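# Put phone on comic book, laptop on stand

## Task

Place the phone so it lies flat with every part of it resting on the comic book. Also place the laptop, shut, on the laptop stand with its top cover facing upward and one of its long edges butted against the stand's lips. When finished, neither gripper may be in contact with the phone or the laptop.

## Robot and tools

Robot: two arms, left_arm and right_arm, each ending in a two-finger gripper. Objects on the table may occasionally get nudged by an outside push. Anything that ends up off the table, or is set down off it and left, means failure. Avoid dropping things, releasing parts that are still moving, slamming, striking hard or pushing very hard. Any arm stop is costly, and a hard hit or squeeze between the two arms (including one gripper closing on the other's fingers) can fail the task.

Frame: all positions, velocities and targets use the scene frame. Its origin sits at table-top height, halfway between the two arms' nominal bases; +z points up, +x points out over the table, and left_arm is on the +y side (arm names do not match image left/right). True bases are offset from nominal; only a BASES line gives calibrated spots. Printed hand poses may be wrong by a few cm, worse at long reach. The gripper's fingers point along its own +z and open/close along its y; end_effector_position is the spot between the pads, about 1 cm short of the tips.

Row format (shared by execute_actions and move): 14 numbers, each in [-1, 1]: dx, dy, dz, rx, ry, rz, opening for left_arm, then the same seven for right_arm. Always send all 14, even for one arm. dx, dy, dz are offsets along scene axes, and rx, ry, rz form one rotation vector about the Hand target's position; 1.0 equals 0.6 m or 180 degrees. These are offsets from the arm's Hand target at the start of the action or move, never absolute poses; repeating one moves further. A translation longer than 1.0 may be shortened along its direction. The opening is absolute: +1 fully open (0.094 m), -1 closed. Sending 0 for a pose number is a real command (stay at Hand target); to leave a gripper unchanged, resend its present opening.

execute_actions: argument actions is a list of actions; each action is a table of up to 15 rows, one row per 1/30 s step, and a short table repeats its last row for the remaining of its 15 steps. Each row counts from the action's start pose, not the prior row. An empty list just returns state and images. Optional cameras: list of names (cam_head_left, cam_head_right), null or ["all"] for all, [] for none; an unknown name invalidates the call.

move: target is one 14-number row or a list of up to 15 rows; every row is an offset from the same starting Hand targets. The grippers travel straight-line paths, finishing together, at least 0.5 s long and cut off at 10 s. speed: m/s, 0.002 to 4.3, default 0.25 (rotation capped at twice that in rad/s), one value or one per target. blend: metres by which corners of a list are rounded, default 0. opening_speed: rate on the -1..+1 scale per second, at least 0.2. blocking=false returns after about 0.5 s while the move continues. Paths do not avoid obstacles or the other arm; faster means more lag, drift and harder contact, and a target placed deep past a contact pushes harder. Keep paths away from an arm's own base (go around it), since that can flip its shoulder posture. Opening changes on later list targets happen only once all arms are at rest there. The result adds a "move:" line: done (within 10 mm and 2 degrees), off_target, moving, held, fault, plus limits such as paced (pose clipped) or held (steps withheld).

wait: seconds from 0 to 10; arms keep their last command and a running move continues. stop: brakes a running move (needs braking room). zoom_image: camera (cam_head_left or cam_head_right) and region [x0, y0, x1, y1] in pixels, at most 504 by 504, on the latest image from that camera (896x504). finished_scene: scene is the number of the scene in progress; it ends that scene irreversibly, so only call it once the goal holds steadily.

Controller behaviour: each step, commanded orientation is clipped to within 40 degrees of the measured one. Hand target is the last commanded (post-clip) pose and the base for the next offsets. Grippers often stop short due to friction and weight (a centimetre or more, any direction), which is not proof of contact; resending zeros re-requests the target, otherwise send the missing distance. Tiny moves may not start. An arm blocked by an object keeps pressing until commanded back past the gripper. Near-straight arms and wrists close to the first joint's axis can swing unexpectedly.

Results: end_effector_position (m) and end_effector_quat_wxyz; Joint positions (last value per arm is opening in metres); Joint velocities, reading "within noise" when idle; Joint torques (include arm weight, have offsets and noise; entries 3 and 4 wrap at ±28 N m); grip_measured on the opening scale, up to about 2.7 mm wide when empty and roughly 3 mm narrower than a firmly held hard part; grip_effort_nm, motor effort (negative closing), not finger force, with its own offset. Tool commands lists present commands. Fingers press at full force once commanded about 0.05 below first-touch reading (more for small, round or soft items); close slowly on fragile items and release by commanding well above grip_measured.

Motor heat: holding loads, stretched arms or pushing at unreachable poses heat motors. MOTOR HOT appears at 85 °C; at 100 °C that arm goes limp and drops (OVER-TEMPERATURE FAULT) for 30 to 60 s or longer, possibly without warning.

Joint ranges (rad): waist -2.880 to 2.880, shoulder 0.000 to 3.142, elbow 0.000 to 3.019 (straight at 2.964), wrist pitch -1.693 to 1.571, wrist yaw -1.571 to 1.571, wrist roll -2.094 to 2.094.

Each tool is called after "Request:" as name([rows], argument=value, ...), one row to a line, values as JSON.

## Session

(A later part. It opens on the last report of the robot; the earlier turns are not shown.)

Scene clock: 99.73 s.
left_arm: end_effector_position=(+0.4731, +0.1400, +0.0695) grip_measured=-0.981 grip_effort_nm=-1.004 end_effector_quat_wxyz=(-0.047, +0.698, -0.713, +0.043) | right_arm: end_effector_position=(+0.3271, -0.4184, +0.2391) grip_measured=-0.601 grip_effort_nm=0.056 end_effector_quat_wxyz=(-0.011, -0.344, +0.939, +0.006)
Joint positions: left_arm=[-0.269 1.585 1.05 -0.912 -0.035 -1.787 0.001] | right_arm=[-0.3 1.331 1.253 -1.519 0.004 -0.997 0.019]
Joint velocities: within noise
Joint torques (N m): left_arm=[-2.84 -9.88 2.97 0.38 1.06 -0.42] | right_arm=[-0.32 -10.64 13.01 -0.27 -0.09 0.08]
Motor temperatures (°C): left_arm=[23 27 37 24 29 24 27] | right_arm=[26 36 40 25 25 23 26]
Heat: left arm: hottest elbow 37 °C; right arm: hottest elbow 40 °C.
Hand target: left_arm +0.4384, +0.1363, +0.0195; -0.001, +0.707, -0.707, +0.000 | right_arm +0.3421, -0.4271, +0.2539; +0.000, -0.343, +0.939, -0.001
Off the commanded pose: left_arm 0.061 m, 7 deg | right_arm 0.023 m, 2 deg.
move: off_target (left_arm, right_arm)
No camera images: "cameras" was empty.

Request:
move([
  [0.02,0,0.2,0,0,0,-1,0,0,0,0,0,0,-0.6],
  [0.02,0,0.2,0,0,-0.5,-1,0,0,0,0,0,0,-0.6],
  [0.02,0.0,0.02,0,0,-0.5,-1,0,0,0,0,0,0,-0.6],
], speed=0.25)

Request:
zoom_image(camera="cam_head_left", region=[280, 160, 480, 320])

Request:
zoom_image(camera="cam_head_right", region=[280, 160, 480, 320])

Scene clock: 111.37 s.
left_arm: end_effector_position=(+0.4477, +0.1404, +0.0300) grip_measured=-0.981 grip_effort_nm=-1.009 end_effector_quat_wxyz=(-0.007, -0.008, +1.000, +0.003) | right_arm: end_effector_position=(+0.3271, -0.4184, +0.2391) grip_measured=-0.601 grip_effort_nm=0.061 end_effector_quat_wxyz=(-0.011, -0.344, +0.939, +0.006)
Joint positions: left_arm=[-0.269 1.664 1.033 -0.954 -0.002 -0.257 0.001] | right_arm=[-0.3 1.331 1.253 -1.519 0.004 -0.997 0.019]
Joint velocities: within noise
Joint torques (N m): left_arm=[-2.08 -14.74 8.29 0.72 0.12 0.1] | right_arm=[-0.26 -10.64 12.98 -0.27 -0.1 0.08]
Motor temperatures (°C): left_arm=[23 27 37 24 29 24 27] | right_arm=[26 35 42 25 24 23 25]
Heat: left arm: hottest elbow 37 °C; right arm: hottest elbow 42 °C.
Hand target: left_arm +0.4503, +0.1363, +0.0314; +0.000, +0.000, +1.000, -0.001 | right_arm +0.3421, -0.4271, +0.2539; +0.000, -0.343, +0.940, -0.001
Off the commanded pose: left_arm 0.005 m, 1 deg | right_arm 0.023 m, 2 deg.
move: off_target (right_arm)

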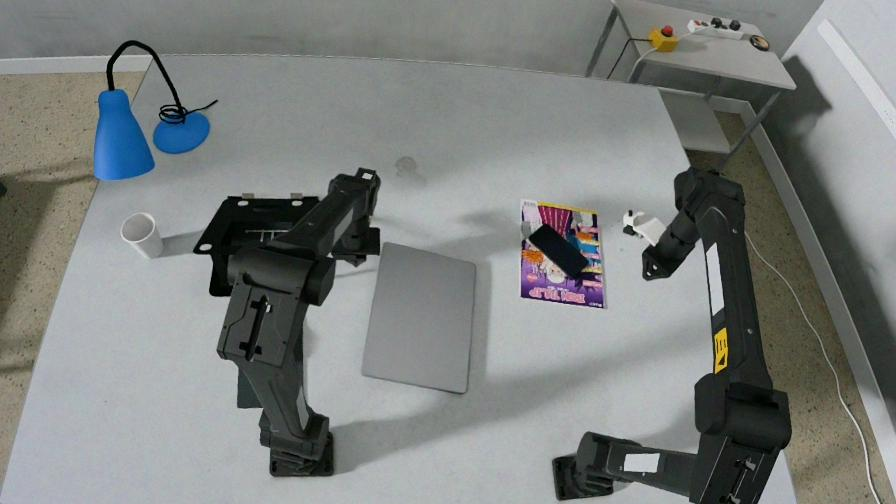

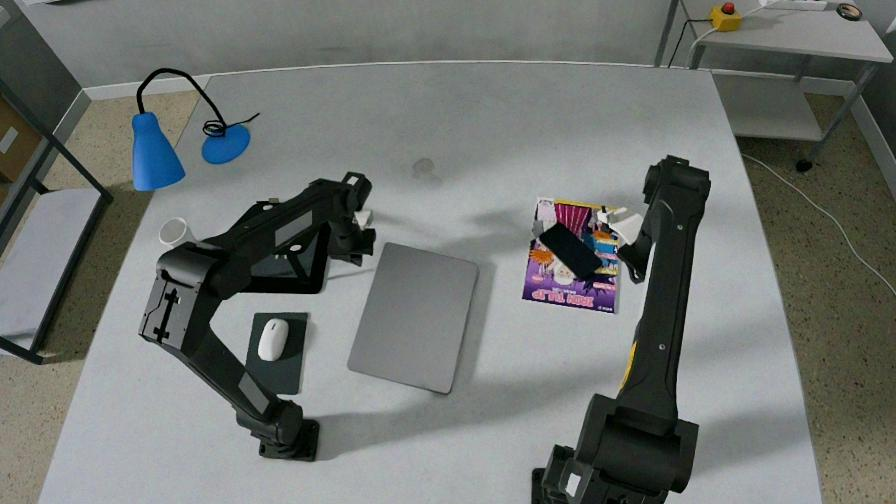

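Scaled by 2.520.

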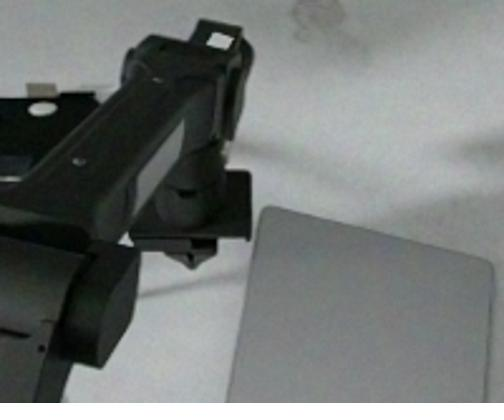

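Scaled by 2.520.

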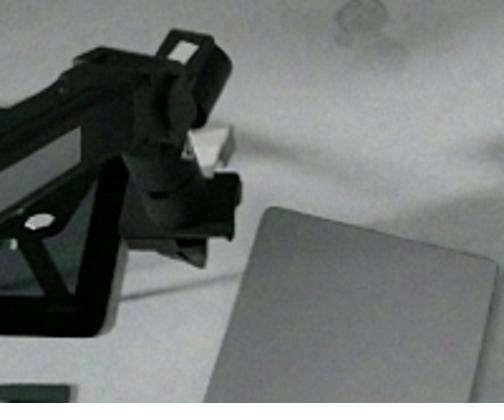

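Request:
move([
  [0.017,-0.177,-0.012,0,0,0,-1,0,0,0,0,0,0,-0.6],
  [0.013,-0.295,-0.012,0,0,0,-1,0,0,0,0,0,0,-0.6],
], speed=0.08, blend=[0.02,0])

Request:
zoom_image(camera="cam_head_left", region=[320, 190, 540, 410])

Scene clock: 119.27 s.
left_arm: end_effector_position=(+0.4444, -0.0209, +0.0150) grip_measured=-0.981 grip_effort_nm=-0.994 end_effector_quat_wxyz=(-0.011, -0.002, +1.000, +0.009) | right_arm: end_effector_position=(+0.3271, -0.4184, +0.2391) grip_measured=-0.601 grip_effort_nm=0.061 end_effector_quat_wxyz=(-0.011, -0.344, +0.939, +0.006)
Joint positions: left_arm=[-0.596 1.829 1.22 -0.989 -0.003 -0.572 0.001] | right_arm=[-0.3 1.331 1.253 -1.519 0.004 -0.997 0.019]
Joint velocities: within noise
Joint torques (N m): left_arm=[-2.67 -16.32 13.34 -0.14 0.09 -0.18] | right_arm=[-0.26 -10.64 13.03 -0.28 -0.1 0.09]
Motor temperatures (°C): left_arm=[23 27 37 24 29 24 27] | right_arm=[26 35 43 25 24 23 25]
Heat: left arm: hottest elbow 37 °C; right arm: hottest elbow 43 °C.
Hand target: left_arm +0.4583, -0.0406, +0.0244; +0.000, +0.000, +1.000, -0.001 | right_arm +0.3421, -0.4271, +0.2539; +0.000, -0.343, +0.940, -0.001
Off the commanded pose: left_arm 0.026 m, 2 deg | right_arm 0.023 m, 2 deg.
move: off_target (left_arm, right_arm)

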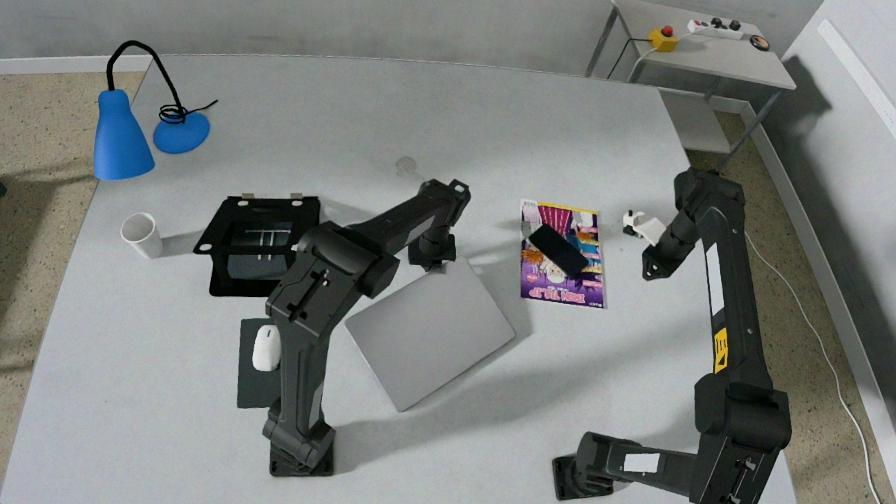

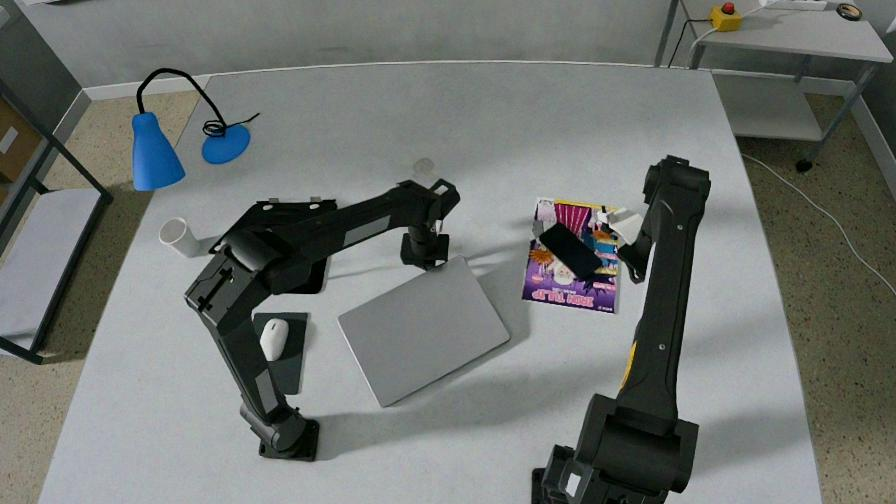

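Scaled by 2.291.

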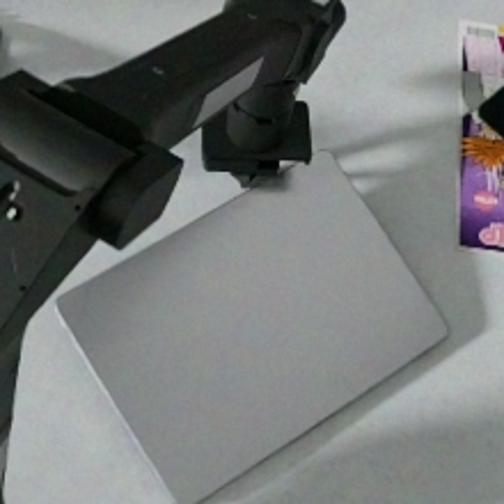

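Request:
move([
  [-0.089,-0.066,0.018,0,0,0,-1,0,0,0,0,0,0,-0.6],
  [-0.19,-0.13,0.018,0,0,0,-1,0,0,0,0,0,0,-0.6],
], speed=0.08, blend=[0.02,0])

Request:
zoom_image(camera="cam_head_left", region=[300, 210, 540, 430])

Scene clock: 127.47 s.
left_arm: end_effector_position=(+0.3520, -0.1160, +0.0271) grip_measured=-0.981 grip_effort_nm=-0.994 end_effector_quat_wxyz=(-0.003, -0.001, +1.000, +0.005) | right_arm: end_effector_position=(+0.3271, -0.4184, +0.2391) grip_measured=-0.601 grip_effort_nm=0.056 end_effector_quat_wxyz=(-0.011, -0.344, +0.939, +0.006)
Joint positions: left_arm=[-0.869 1.783 1.189 -0.989 -0.003 -0.843 0.001] | right_arm=[-0.3 1.331 1.253 -1.519 0.004 -0.997 0.019]
Joint velocities: within noise
Joint torques (N m): left_arm=[-2.67 -19.02 7.16 0.25 0.01 -0.1] | right_arm=[-0.38 -10.58 13.04 -0.27 -0.1 0.09]
Motor temperatures (°C): left_arm=[23 27 37 24 29 24 28] | right_arm=[26 35 44 25 24 23 25]
Heat: left arm: hottest elbow 37 °C; right arm: hottest elbow 44 °C.
Hand target: left_arm +0.3442, -0.1187, +0.0352; +0.000, +0.000, +1.000, -0.001 | right_arm +0.3421, -0.4272, +0.2539; +0.000, -0.343, +0.940, -0.001
Off the commanded pose: left_arm 0.011 m, 1 deg | right_arm 0.023 m, 2 deg.
move: off_target (left_arm, right_arm)

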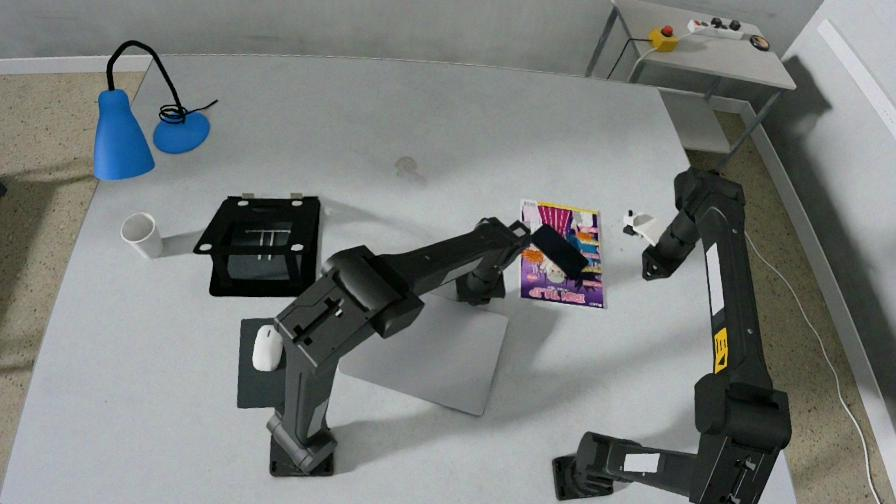

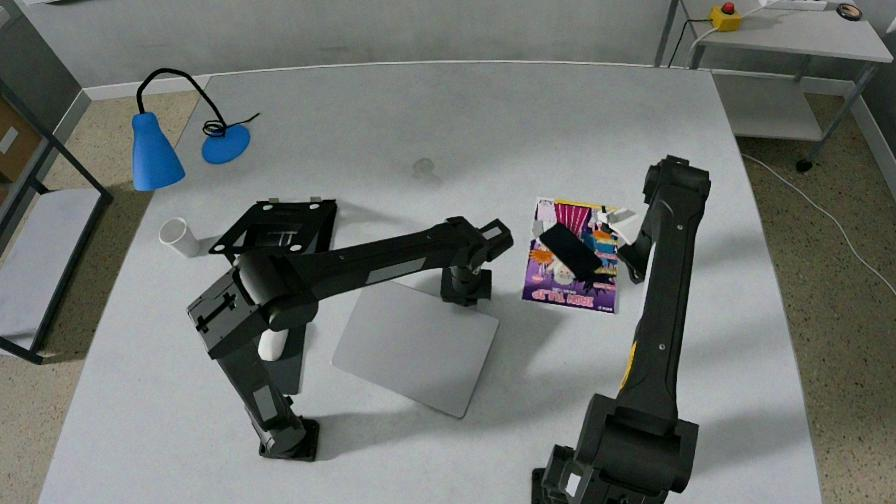

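Scaled by 2.100.

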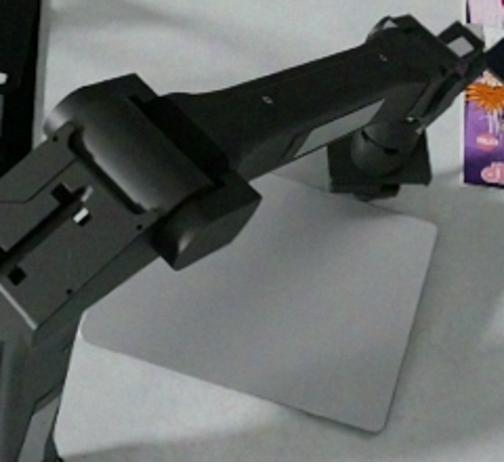

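Request:
move([
  [0.18,0.03,0.0,0,0,0,-1,0,0,0,0,0,0,-0.6],
  [0.2,0.206,0.0,0,0,0,-1,0,0,0,0,0,0,-0.6],
  [0.02,0.235,0.0,0,0,0,-1,0,0,0,0,0,0,-0.6],
], speed=[0.15,0.2,0.08], blend=[0.02,0.01,0])

Request:
zoom_image(camera="cam_head_left", region=[300, 210, 540, 430])

Scene clock: 139.77 s.
left_arm: end_effector_position=(+0.3735, +0.0251, +0.0370) grip_measured=-0.981 grip_effort_nm=-0.989 end_effector_quat_wxyz=(+0.010, -0.006, +1.000, -0.003) | right_arm: end_effector_position=(+0.3271, -0.4184, +0.2391) grip_measured=-0.601 grip_effort_nm=0.061 end_effector_quat_wxyz=(-0.011, -0.344, +0.939, +0.006)
Joint positions: left_arm=[-0.596 1.58 0.947 -0.919 -0.005 -0.579 0.001] | right_arm=[-0.3 1.331 1.253 -1.519 0.004 -0.997 0.019]
Joint velocities: within noise
Joint torques (N m): left_arm=[-2.78 -15.44 5.75 0.16 0.15 -0.17] | right_arm=[-0.32 -10.58 13.03 -0.27 -0.09 0.08]
Motor temperatures (°C): left_arm=[23 28 37 24 28 24 28] | right_arm=[26 34 46 25 24 23 25]
Heat: left arm: hottest elbow 37 °C; right arm: hottest elbow 46 °C.
Hand target: left_arm +0.3563, +0.0224, +0.0352; +0.001, +0.000, +1.000, -0.001 | right_arm +0.3421, -0.4272, +0.2539; +0.000, -0.342, +0.940, -0.001
Off the commanded pose: left_arm 0.018 m, 1 deg | right_arm 0.023 m, 2 deg.
move: off_target (left_arm, right_arm)

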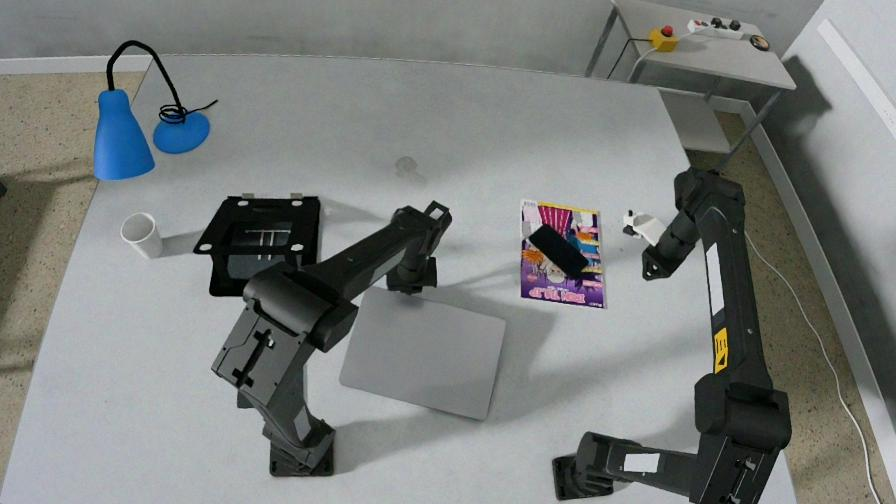

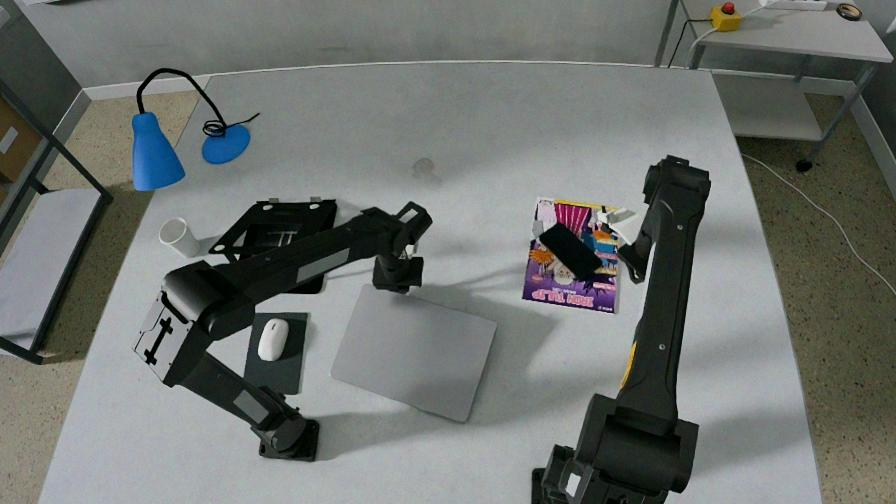

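Scaled by 2.100.

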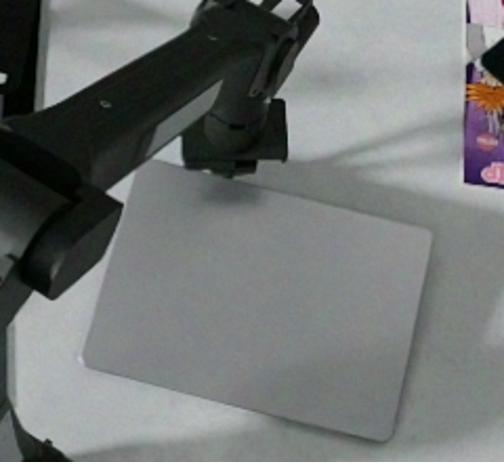

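Request:
move(target=[-0.1,0.02,-0.005,0,0,0,-1,0,0,0,0,0,0,-0.6], speed=0.08)

Request:
zoom_image(camera="cam_head_left", region=[300, 230, 540, 450])

Scene clock: 145.90 s.
left_arm: end_effector_position=(+0.3137, +0.0348, +0.0358) grip_measured=-0.981 grip_effort_nm=-0.989 end_effector_quat_wxyz=(+0.012, -0.007, +1.000, -0.004) | right_arm: end_effector_position=(+0.3271, -0.4184, +0.2391) grip_measured=-0.601 grip_effort_nm=0.061 end_effector_quat_wxyz=(-0.011, -0.344, +0.939, +0.006)
Joint positions: left_arm=[-0.665 1.448 0.791 -0.89 -0.008 -0.65 0.001] | right_arm=[-0.3 1.331 1.253 -1.519 0.004 -0.997 0.019]
Joint velocities: within noise
Joint torques (N m): left_arm=[-4.01 -11.87 5.71 -0.05 0.26 -0.04] | right_arm=[-0.21 -10.64 13.01 -0.24 -0.09 0.09]
Motor temperatures (°C): left_arm=[23 28 37 24 28 24 28] | right_arm=[26 34 46 25 24 23 25]
Heat: left arm: hottest elbow 37 °C; right arm: hottest elbow 46 °C.
Hand target: left_arm +0.2961, +0.0344, +0.0321; +0.000, +0.000, +1.000, -0.001 | right_arm +0.3421, -0.4272, +0.2539; +0.000, -0.342, +0.940, -0.001
Off the commanded pose: left_arm 0.018 m, 2 deg | right_arm 0.023 m, 2 deg.
move: off_target (left_arm, right_arm)

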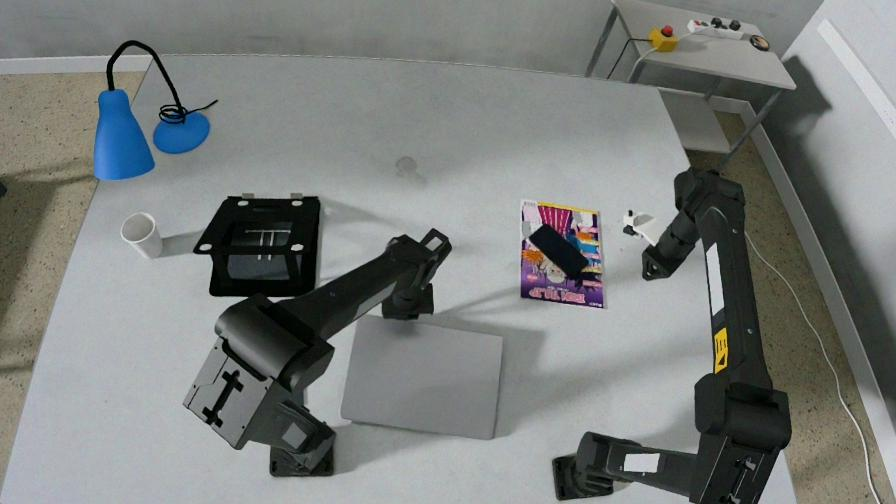

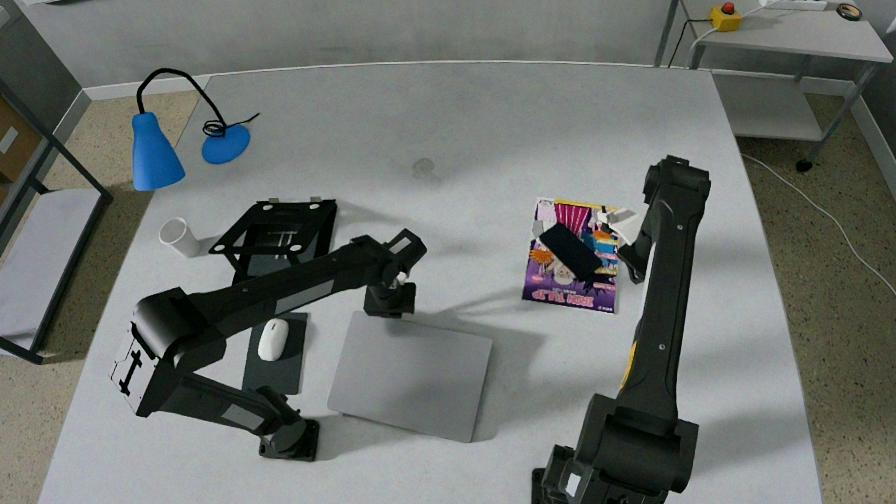

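Scaled by 2.100.

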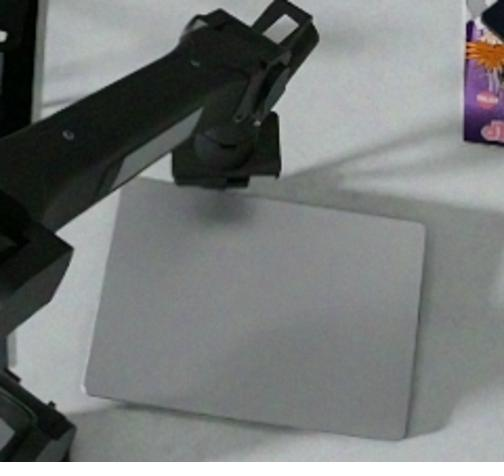

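Request:
move([
  [0.03,0,0.33,0,0,0,-1,0,0,0,0,0,0,-0.6],
  [0.032,0.473,0.29,0.2597,-0.2597,-0.45,1,0,0,0,0,0,0,-0.6],
  [0.152,0.473,0.185,0.2597,-0.2597,-0.45,1,0,0,0,0,0,0,-0.6],
], speed=[0.25,0.35,0.15], blend=[0.03,0,0])

Request:
zoom_image(camera="cam_head_left", region=[170, 180, 330, 320])

Request:
zoom_image(camera="cam_head_right", region=[190, 180, 350, 320])

Scene clock: 167.60 s.
left_arm: end_effector_position=(+0.3846, +0.3223, +0.1446) grip_measured=+0.998 grip_effort_nm=0.129 end_effector_quat_wxyz=(+0.349, +0.613, +0.614, +0.354) | right_arm: end_effector_position=(+0.3271, -0.4184, +0.2391) grip_measured=-0.601 grip_effort_nm=0.056 end_effector_quat_wxyz=(-0.011, -0.344, +0.939, +0.006)
Joint positions: left_arm=[0.338 0.861 0.337 -0.035 0.307 1.764 0.094] | right_arm=[-0.3 1.331 1.253 -1.519 0.004 -0.997 0.019]
Joint velocities: within noise
Joint torques (N m): left_arm=[-3.19 -4.54 9.87 2.43 0.02 -0.16] | right_arm=[-0.32 -10.58 13 -0.25 -0.09 0.09]
Motor temperatures (°C): left_arm=[23 28 36 24 28 23 28] | right_arm=[26 34 48 25 24 23 25]
Heat: left arm: hottest elbow 36 °C; right arm: hottest elbow 48 °C.
Hand target: left_arm +0.3874, +0.3181, +0.1433; +0.354, +0.613, +0.612, +0.353 | right_arm +0.3421, -0.4272, +0.2539; +0.000, -0.342, +0.940, -0.001
Off the commanded pose: left_arm 0.005 m, 1 deg | right_arm 0.023 m, 2 deg.
move: off_target (right_arm)

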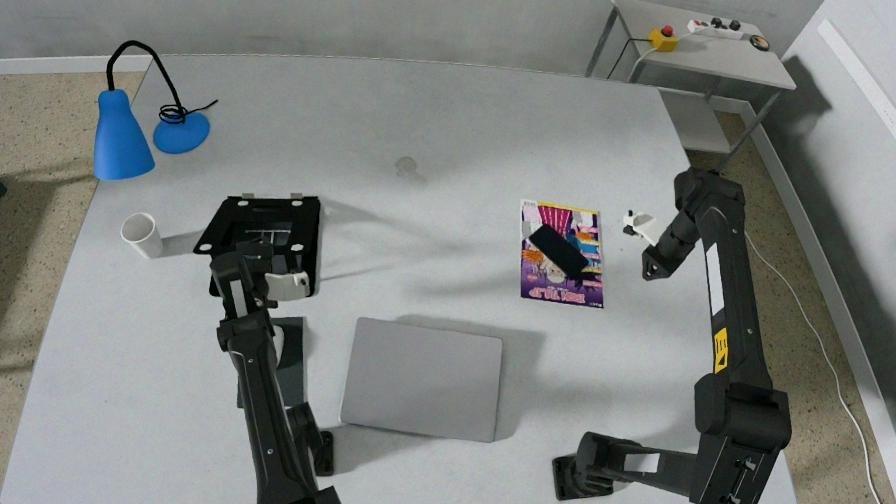

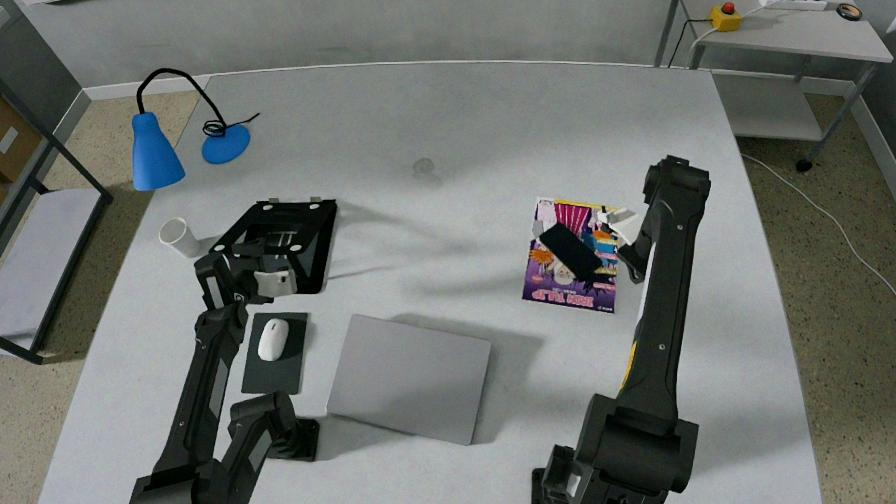

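Scaled by 3.150.

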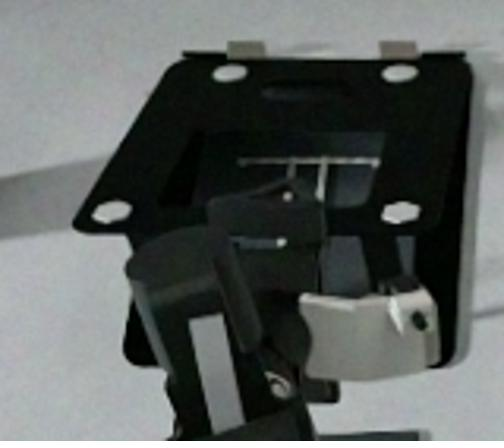

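Scaled by 3.150.

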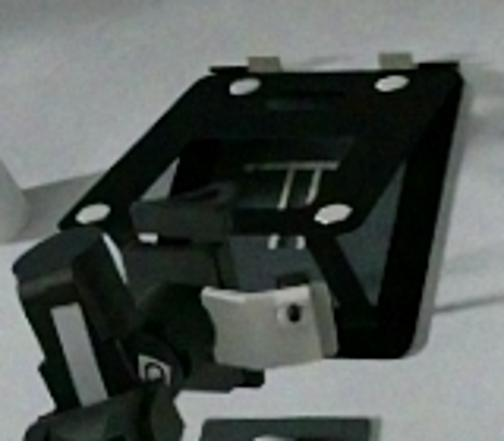

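Request:
move([
  [0.062,0,-0.012,0,0,0,1,0,0,0,0,0,0,-0.6],
  [0.062,0,-0.012,0,0,0,-1,0,0,0,0,0,0,-0.6],
], speed=0.12, opening_speed=0.6)

Request:
zoom_image(camera="cam_head_left", region=[170, 180, 330, 320])

Scene clock: 175.27 s.
left_arm: end_effector_position=(+0.4171, +0.3179, +0.1341) grip_measured=-0.927 grip_effort_nm=-0.989 end_effector_quat_wxyz=(+0.358, +0.608, +0.614, +0.354) | right_arm: end_effector_position=(+0.3271, -0.4184, +0.2391) grip_measured=-0.601 grip_effort_nm=0.056 end_effector_quat_wxyz=(-0.011, -0.344, +0.939, +0.006)
Joint positions: left_arm=[0.281 1.02 0.367 0.115 0.268 1.719 0.003] | right_arm=[-0.3 1.331 1.253 -1.519 0.004 -0.997 0.019]
Joint velocities: within noise
Joint torques (N m): left_arm=[-2.73 -4.07 11.7 1.39 -0.19 0] | right_arm=[-0.38 -10.58 13.01 -0.27 -0.09 0.08]
Motor temperatures (°C): left_arm=[23 28 37 24 28 24 28] | right_arm=[26 34 49 25 24 23 25]
Heat: left arm: hottest elbow 37 °C; right arm: hottest elbow 49 °C.
Hand target: left_arm +0.4245, +0.3181, +0.1359; +0.354, +0.613, +0.612, +0.353 | right_arm +0.3421, -0.4272, +0.2539; +0.000, -0.342, +0.940, -0.001
Off the commanded pose: left_arm 0.008 m, 1 deg | right_arm 0.023 m, 2 deg.
move: off_target (right_arm); target 2's new opening was sent with left_arm's hand 0.034 m and 3 deg from that target

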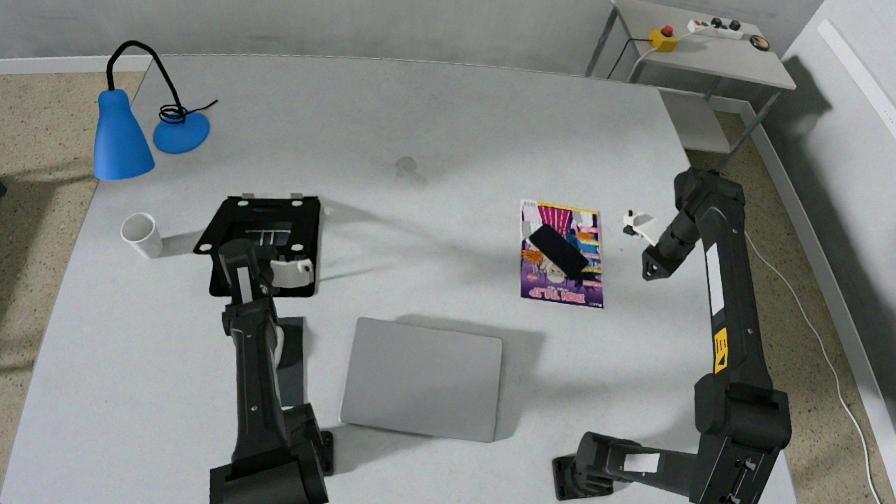

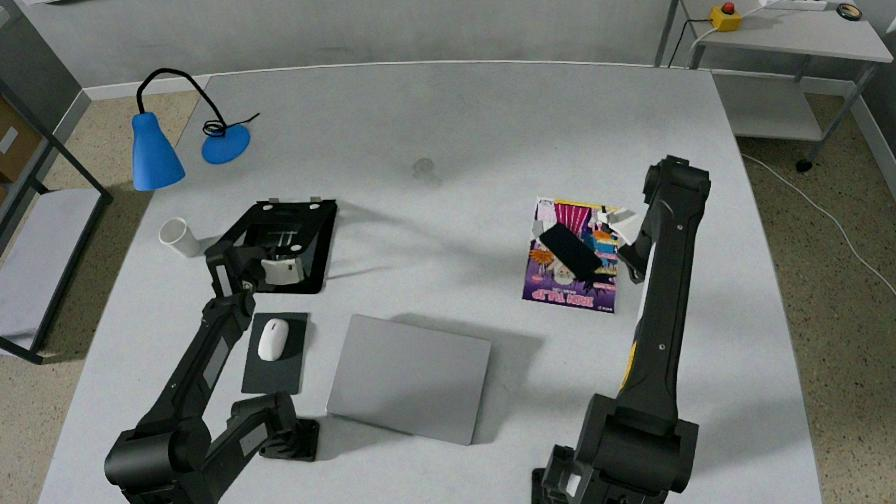

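Scaled by 3.150.

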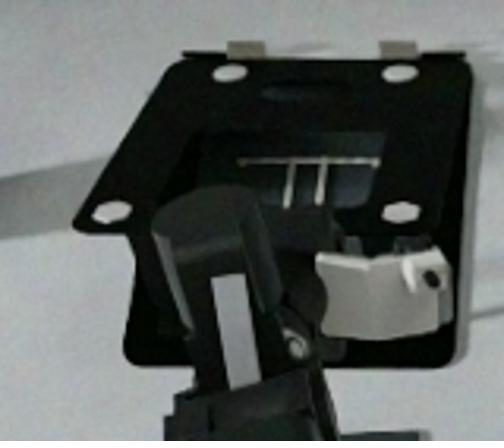

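Request:
move([
  [0.06,0,0.01,0,0,0,-1,0,0,0,0,0,0,-0.6],
  [0.08,-0.2,0.01,0,0,0,-1,0,0,0,0,0,0,-0.6],
], speed=0.12, cameras=["cam_head_left"])

Scene clock: 191.83 s.
left_arm: end_effector_position=(+0.4564, +0.2192, +0.1357) grip_measured=-0.928 grip_effort_nm=-1.009 end_effector_quat_wxyz=(+0.346, +0.591, +0.634, +0.360) | right_arm: end_effector_position=(+0.3271, -0.4184, +0.2391) grip_measured=-0.601 grip_effort_nm=0.061 end_effector_quat_wxyz=(-0.011, -0.344, +0.939, +0.006)
Joint positions: left_arm=[-0.141 1.124 0.439 0.153 -0.145 1.47 0.003] | right_arm=[-0.3 1.331 1.253 -1.519 0.004 -0.997 0.019]
Joint velocities: within noise
Joint torques (N m): left_arm=[-4.42 -4.31 13.6 1.48 0.64 0.21] | right_arm=[-0.26 -10.64 13 -0.25 -0.09 0.08]
Motor temperatures (°C): left_arm=[22 27 37 24 28 23 28] | right_arm=[26 34 50 25 24 23 25]
Heat: left arm: hottest elbow 37 °C; right arm: hottest elbow 50 °C.
Hand target: left_arm +0.4725, +0.1982, +0.1419; +0.354, +0.613, +0.612, +0.353 | right_arm +0.3421, -0.4272, +0.2539; +0.000, -0.342, +0.940, -0.001
Off the commanded pose: left_arm 0.027 m, 4 deg | right_arm 0.023 m, 2 deg.
move: off_target (left_arm, right_arm)
Images, in order (width x height): cam_head_left 896x504.

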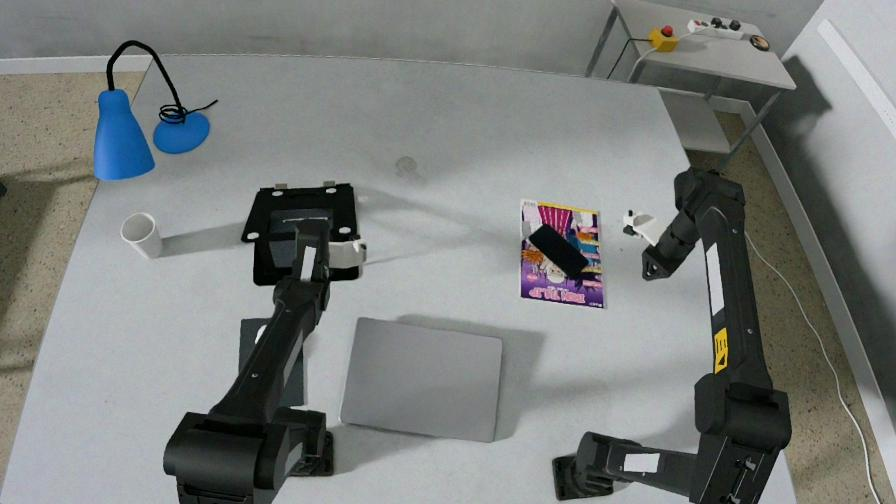

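Request:
move([
  [0.01,-0.3,0.0,0,0,-0.02,-1,0,0,0,0,0,0,-0.6],
  [0.0,-0.5,0.0,0,0,-0.05,-1,0,0,0,0,0,0,-0.6],
], speed=0.12, cameras=["cam_head_left"])

Scene clock: 197.57 s.
left_arm: end_effector_position=(+0.4696, -0.0699, +0.1372) grip_measured=-0.928 grip_effort_nm=-1.004 end_effector_quat_wxyz=(+0.378, +0.635, +0.587, +0.331) | right_arm: end_effector_position=(+0.3271, -0.4184, +0.2391) grip_measured=-0.601 grip_effort_nm=0.061 end_effector_quat_wxyz=(-0.011, -0.344, +0.939, +0.006)
Joint positions: left_arm=[-0.824 1.503 0.802 0.064 -0.586 1.157 0.003] | right_arm=[-0.3 1.331 1.253 -1.519 0.004 -0.997 0.019]
Joint velocities: within noise
Joint torques (N m): left_arm=[-4.31 -10.52 14.34 0.77 0.48 0.32] | right_arm=[-0.38 -10.58 12.98 -0.27 -0.09 0.08]
Motor temperatures (°C): left_arm=[23 27 37 24 28 24 28] | right_arm=[26 33 50 25 24 23 25]
Heat: left arm: hottest elbow 37 °C; right arm: hottest elbow 50 °C.
Hand target: left_arm +0.4725, -0.1017, +0.1419; +0.380, +0.659, +0.562, +0.324 | right_arm +0.3421, -0.4272, +0.2539; +0.000, -0.342, +0.940, -0.001
Off the commanded pose: left_arm 0.032 m, 4 deg | right_arm 0.023 m, 2 deg.
move: off_target (left_arm, right_arm)
Images, in order (width x height): cam_head_left 896x504.

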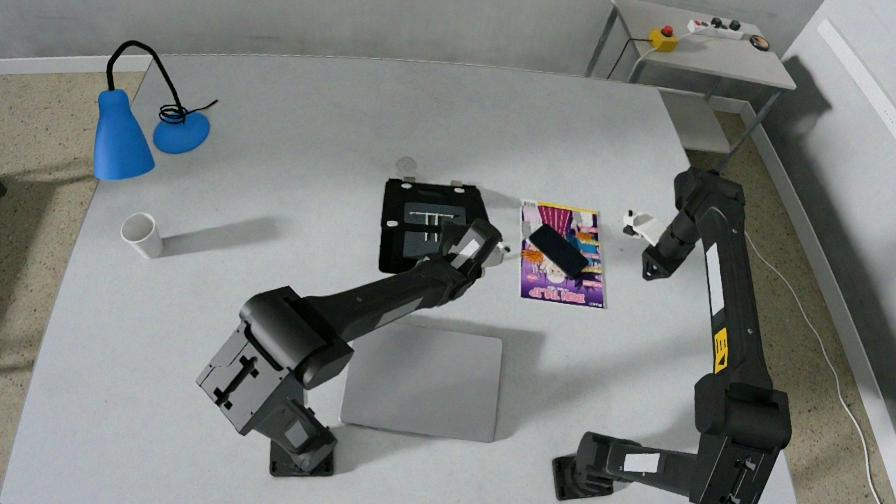

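Request:
move([
  [0,0,0,0,0,0,-0.3,0,0,0,0,0,0,-0.6],
  [-0.19,0.03,0.095,0,0,0,-0.3,0,0,0,0,0,0,-0.6],
], speed=0.12, opening_speed=0.5, cameras=["cam_head_left"])

Request:
zoom_image(camera="cam_head_left", region=[330, 150, 630, 450])

Scene clock: 203.80 s.
left_arm: end_effector_position=(+0.3653, -0.0837, +0.1973) grip_measured=-0.302 grip_effort_nm=0.110 end_effector_quat_wxyz=(+0.377, +0.659, +0.563, +0.327) | right_arm: end_effector_position=(+0.3271, -0.4184, +0.2391) grip_measured=-0.601 grip_effort_nm=0.056 end_effector_quat_wxyz=(-0.011, -0.344, +0.939, +0.006)
Joint positions: left_arm=[-1.046 1.244 0.759 -0.247 -0.721 1.044 0.033] | right_arm=[-0.3 1.331 1.253 -1.519 0.004 -0.997 0.019]
Joint velocities: within noise
Joint torques (N m): left_arm=[-2.02 -11.81 9.68 1.09 -0.39 -0.19] | right_arm=[-0.32 -10.58 13.01 -0.28 -0.1 0.08]
Motor temperatures (°C): left_arm=[23 27 38 24 28 24 28] | right_arm=[26 33 50 25 24 23 25]
Heat: left arm: hottest elbow 38 °C; right arm: hottest elbow 50 °C.
Hand target: left_arm +0.3585, -0.0839, +0.1991; +0.380, +0.659, +0.562, +0.324 | right_arm +0.3421, -0.4272, +0.2539; +0.000, -0.342, +0.940, -0.001
Off the commanded pose: left_arm 0.007 m, 1 deg | right_arm 0.023 m, 2 deg.
move: off_target (right_arm)
Images, in order (width x height): cam_head_left 896x504.

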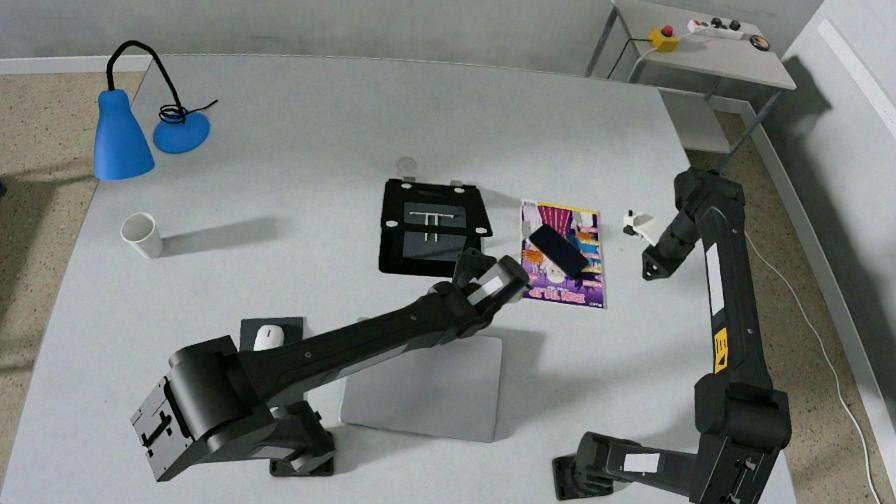

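Scaled by 1.680.

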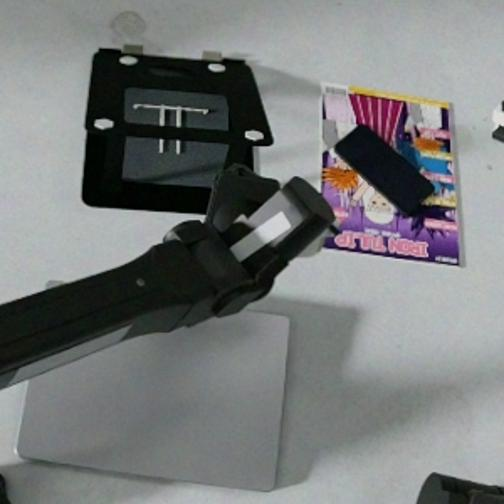

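Request:
move([
  [-0.131,0.14,0.168,-0.1,0.12,0.13,-0.3,0,0,0,0,0,0,-0.6],
  [-0.2725,0.393,0.085,-0.341,0.4,0.436,1,0,0,0.02,0,0,0,-0.6],
  [-0.2725,0.393,0,-0.341,0.4,0.436,1,-0.295,0.4537,0.0,0.131,0.06,-0.2165,1],
], speed=0.3, blend=[0.04,0,0], opening_speed=0.7)

Scene clock: 225.13 s.
left_arm: end_effector_position=(+0.1937, +0.1500, +0.2008) grip_measured=+0.998 grip_effort_nm=0.129 end_effector_quat_wxyz=(-0.009, +0.000, +0.977, -0.215) | right_arm: end_effector_position=(+0.1689, -0.1565, +0.2575) grip_measured=-0.182 grip_effort_nm=0.066 end_effector_quat_wxyz=(-0.020, +0.000, +0.976, +0.218)
Joint positions: left_arm=[-0.149 0.723 0.719 -1.531 0.432 -0.128 0.094] | right_arm=[0.368 0.867 0.927 -1.501 -0.424 0.4 0.038]
Joint velocities: within noise
Joint torques (N m): left_arm=[-0.15 -2.96 9.29 0.79 0.39 0.15] | right_arm=[1.38 -5.66 7.83 0.77 -0.13 0.19]
Motor temperatures (°C): left_arm=[23 27 38 24 28 24 27] | right_arm=[26 33 51 25 24 23 25]
Heat: left arm: hottest elbow 38 °C; right arm: hottest elbow 51 °C.
Hand target: left_arm +0.1950, +0.1520, +0.1991; +0.000, +0.000, +0.976, -0.217 | right_arm +0.1651, -0.1550, +0.2539; -0.018, -0.004, +0.976, +0.219
Tool commands: left_gripper/opening=+1.0 right_gripper/opening=-0.18
Off the commanded pose: left_arm 0.003 m, 1 deg | right_arm 0.005 m, 0 deg.
move: done (path cut at 10 s)

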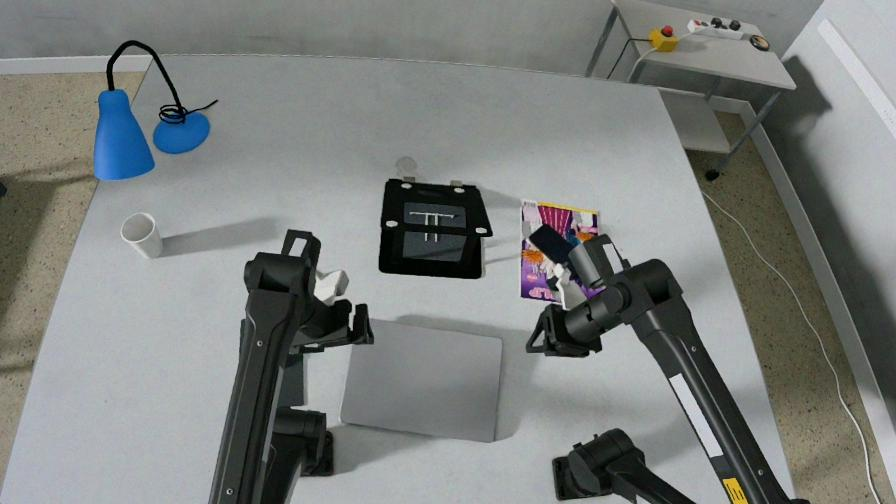

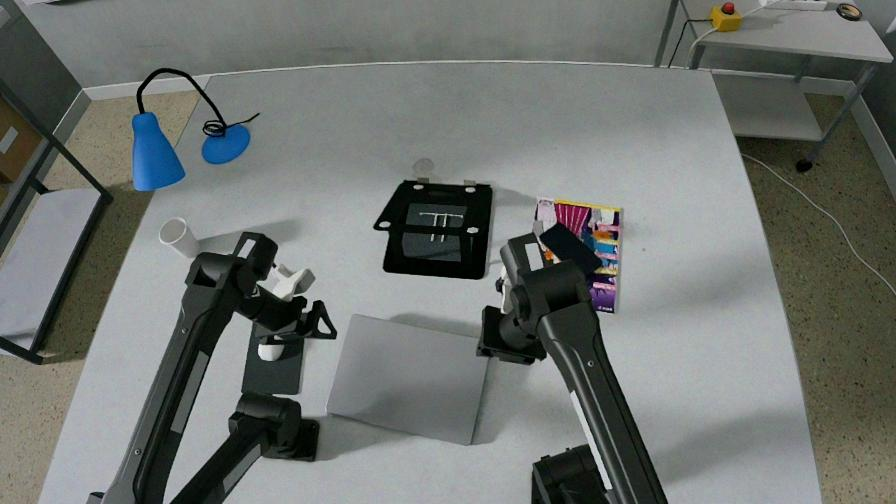

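Request:
move(target=[0,0,-0.09,0,0,0,1,0,0,-0.18,0,0,0,1], speed=0.2, opening_speed=1)

Request:
zoom_image(camera="cam_head_left", region=[240, 220, 600, 470])

Request:
zoom_image(camera="cam_head_right", region=[200, 220, 560, 470])

Scene clock: 230.33 s.
left_arm: end_effector_position=(+0.1932, +0.1502, +0.1490) grip_measured=+0.998 grip_effort_nm=0.125 end_effector_quat_wxyz=(-0.001, +0.002, +0.976, -0.216) | right_arm: end_effector_position=(+0.1679, -0.1569, +0.1550) grip_measured=+0.998 grip_effort_nm=0.066 end_effector_quat_wxyz=(-0.009, -0.003, +0.975, +0.223)
Joint positions: left_arm=[-0.148 0.721 0.582 -1.38 0.432 -0.127 0.094] | right_arm=[0.368 0.87 0.657 -1.201 -0.424 0.4 0.094]
Joint velocities: within noise
Joint torques (N m): left_arm=[-0.26 -1.79 9.25 0.73 0.39 0.14] | right_arm=[1.44 -3.25 7.82 0.83 -0.13 0.2]
Motor temperatures (°C): left_arm=[22 27 38 24 28 24 27] | right_arm=[26 33 49 25 24 23 25]
Heat: left arm: hottest elbow 38 °C; right arm: hottest elbow 49 °C.
Hand target: left_arm +0.1949, +0.1520, +0.1450; +0.000, -0.001, +0.976, -0.217 | right_arm +0.1651, -0.1549, +0.1460; -0.018, -0.004, +0.976, +0.219
Off the commanded pose: left_arm 0.005 m, 0 deg | right_arm 0.010 m, 1 deg.
move: done

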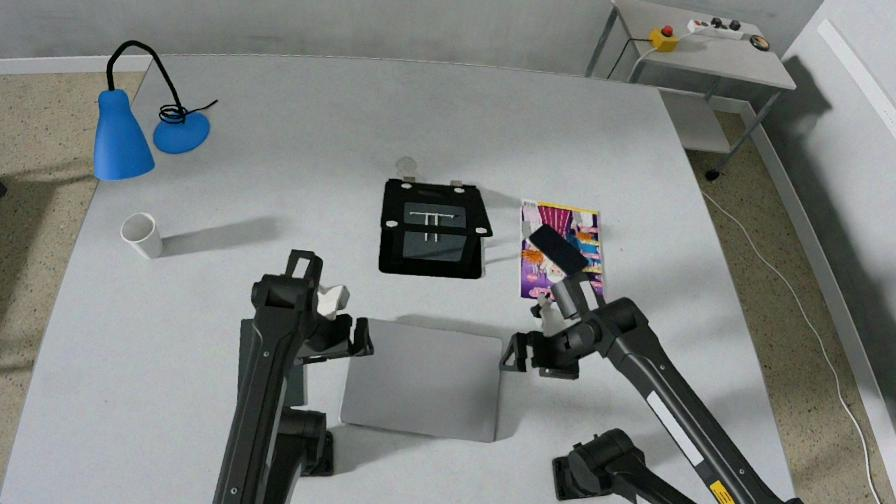

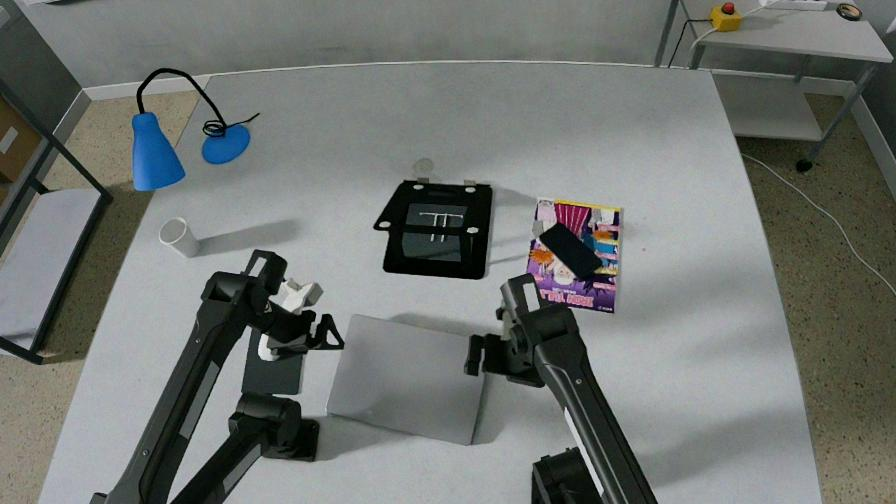

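Scaled by 1.400.

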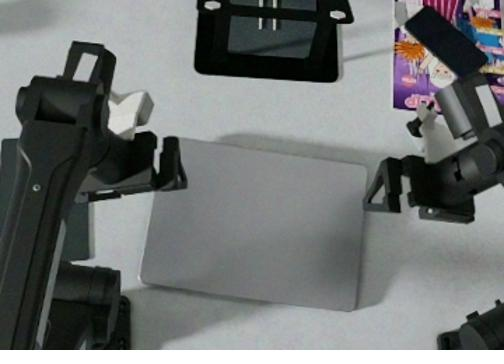

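Scaled by 1.400.

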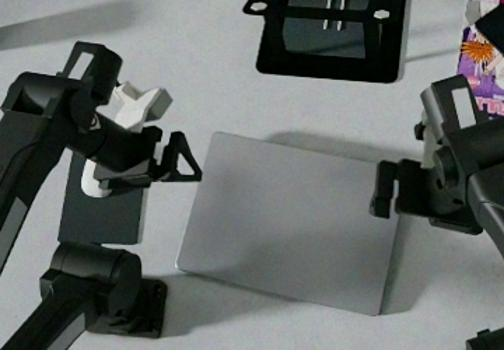

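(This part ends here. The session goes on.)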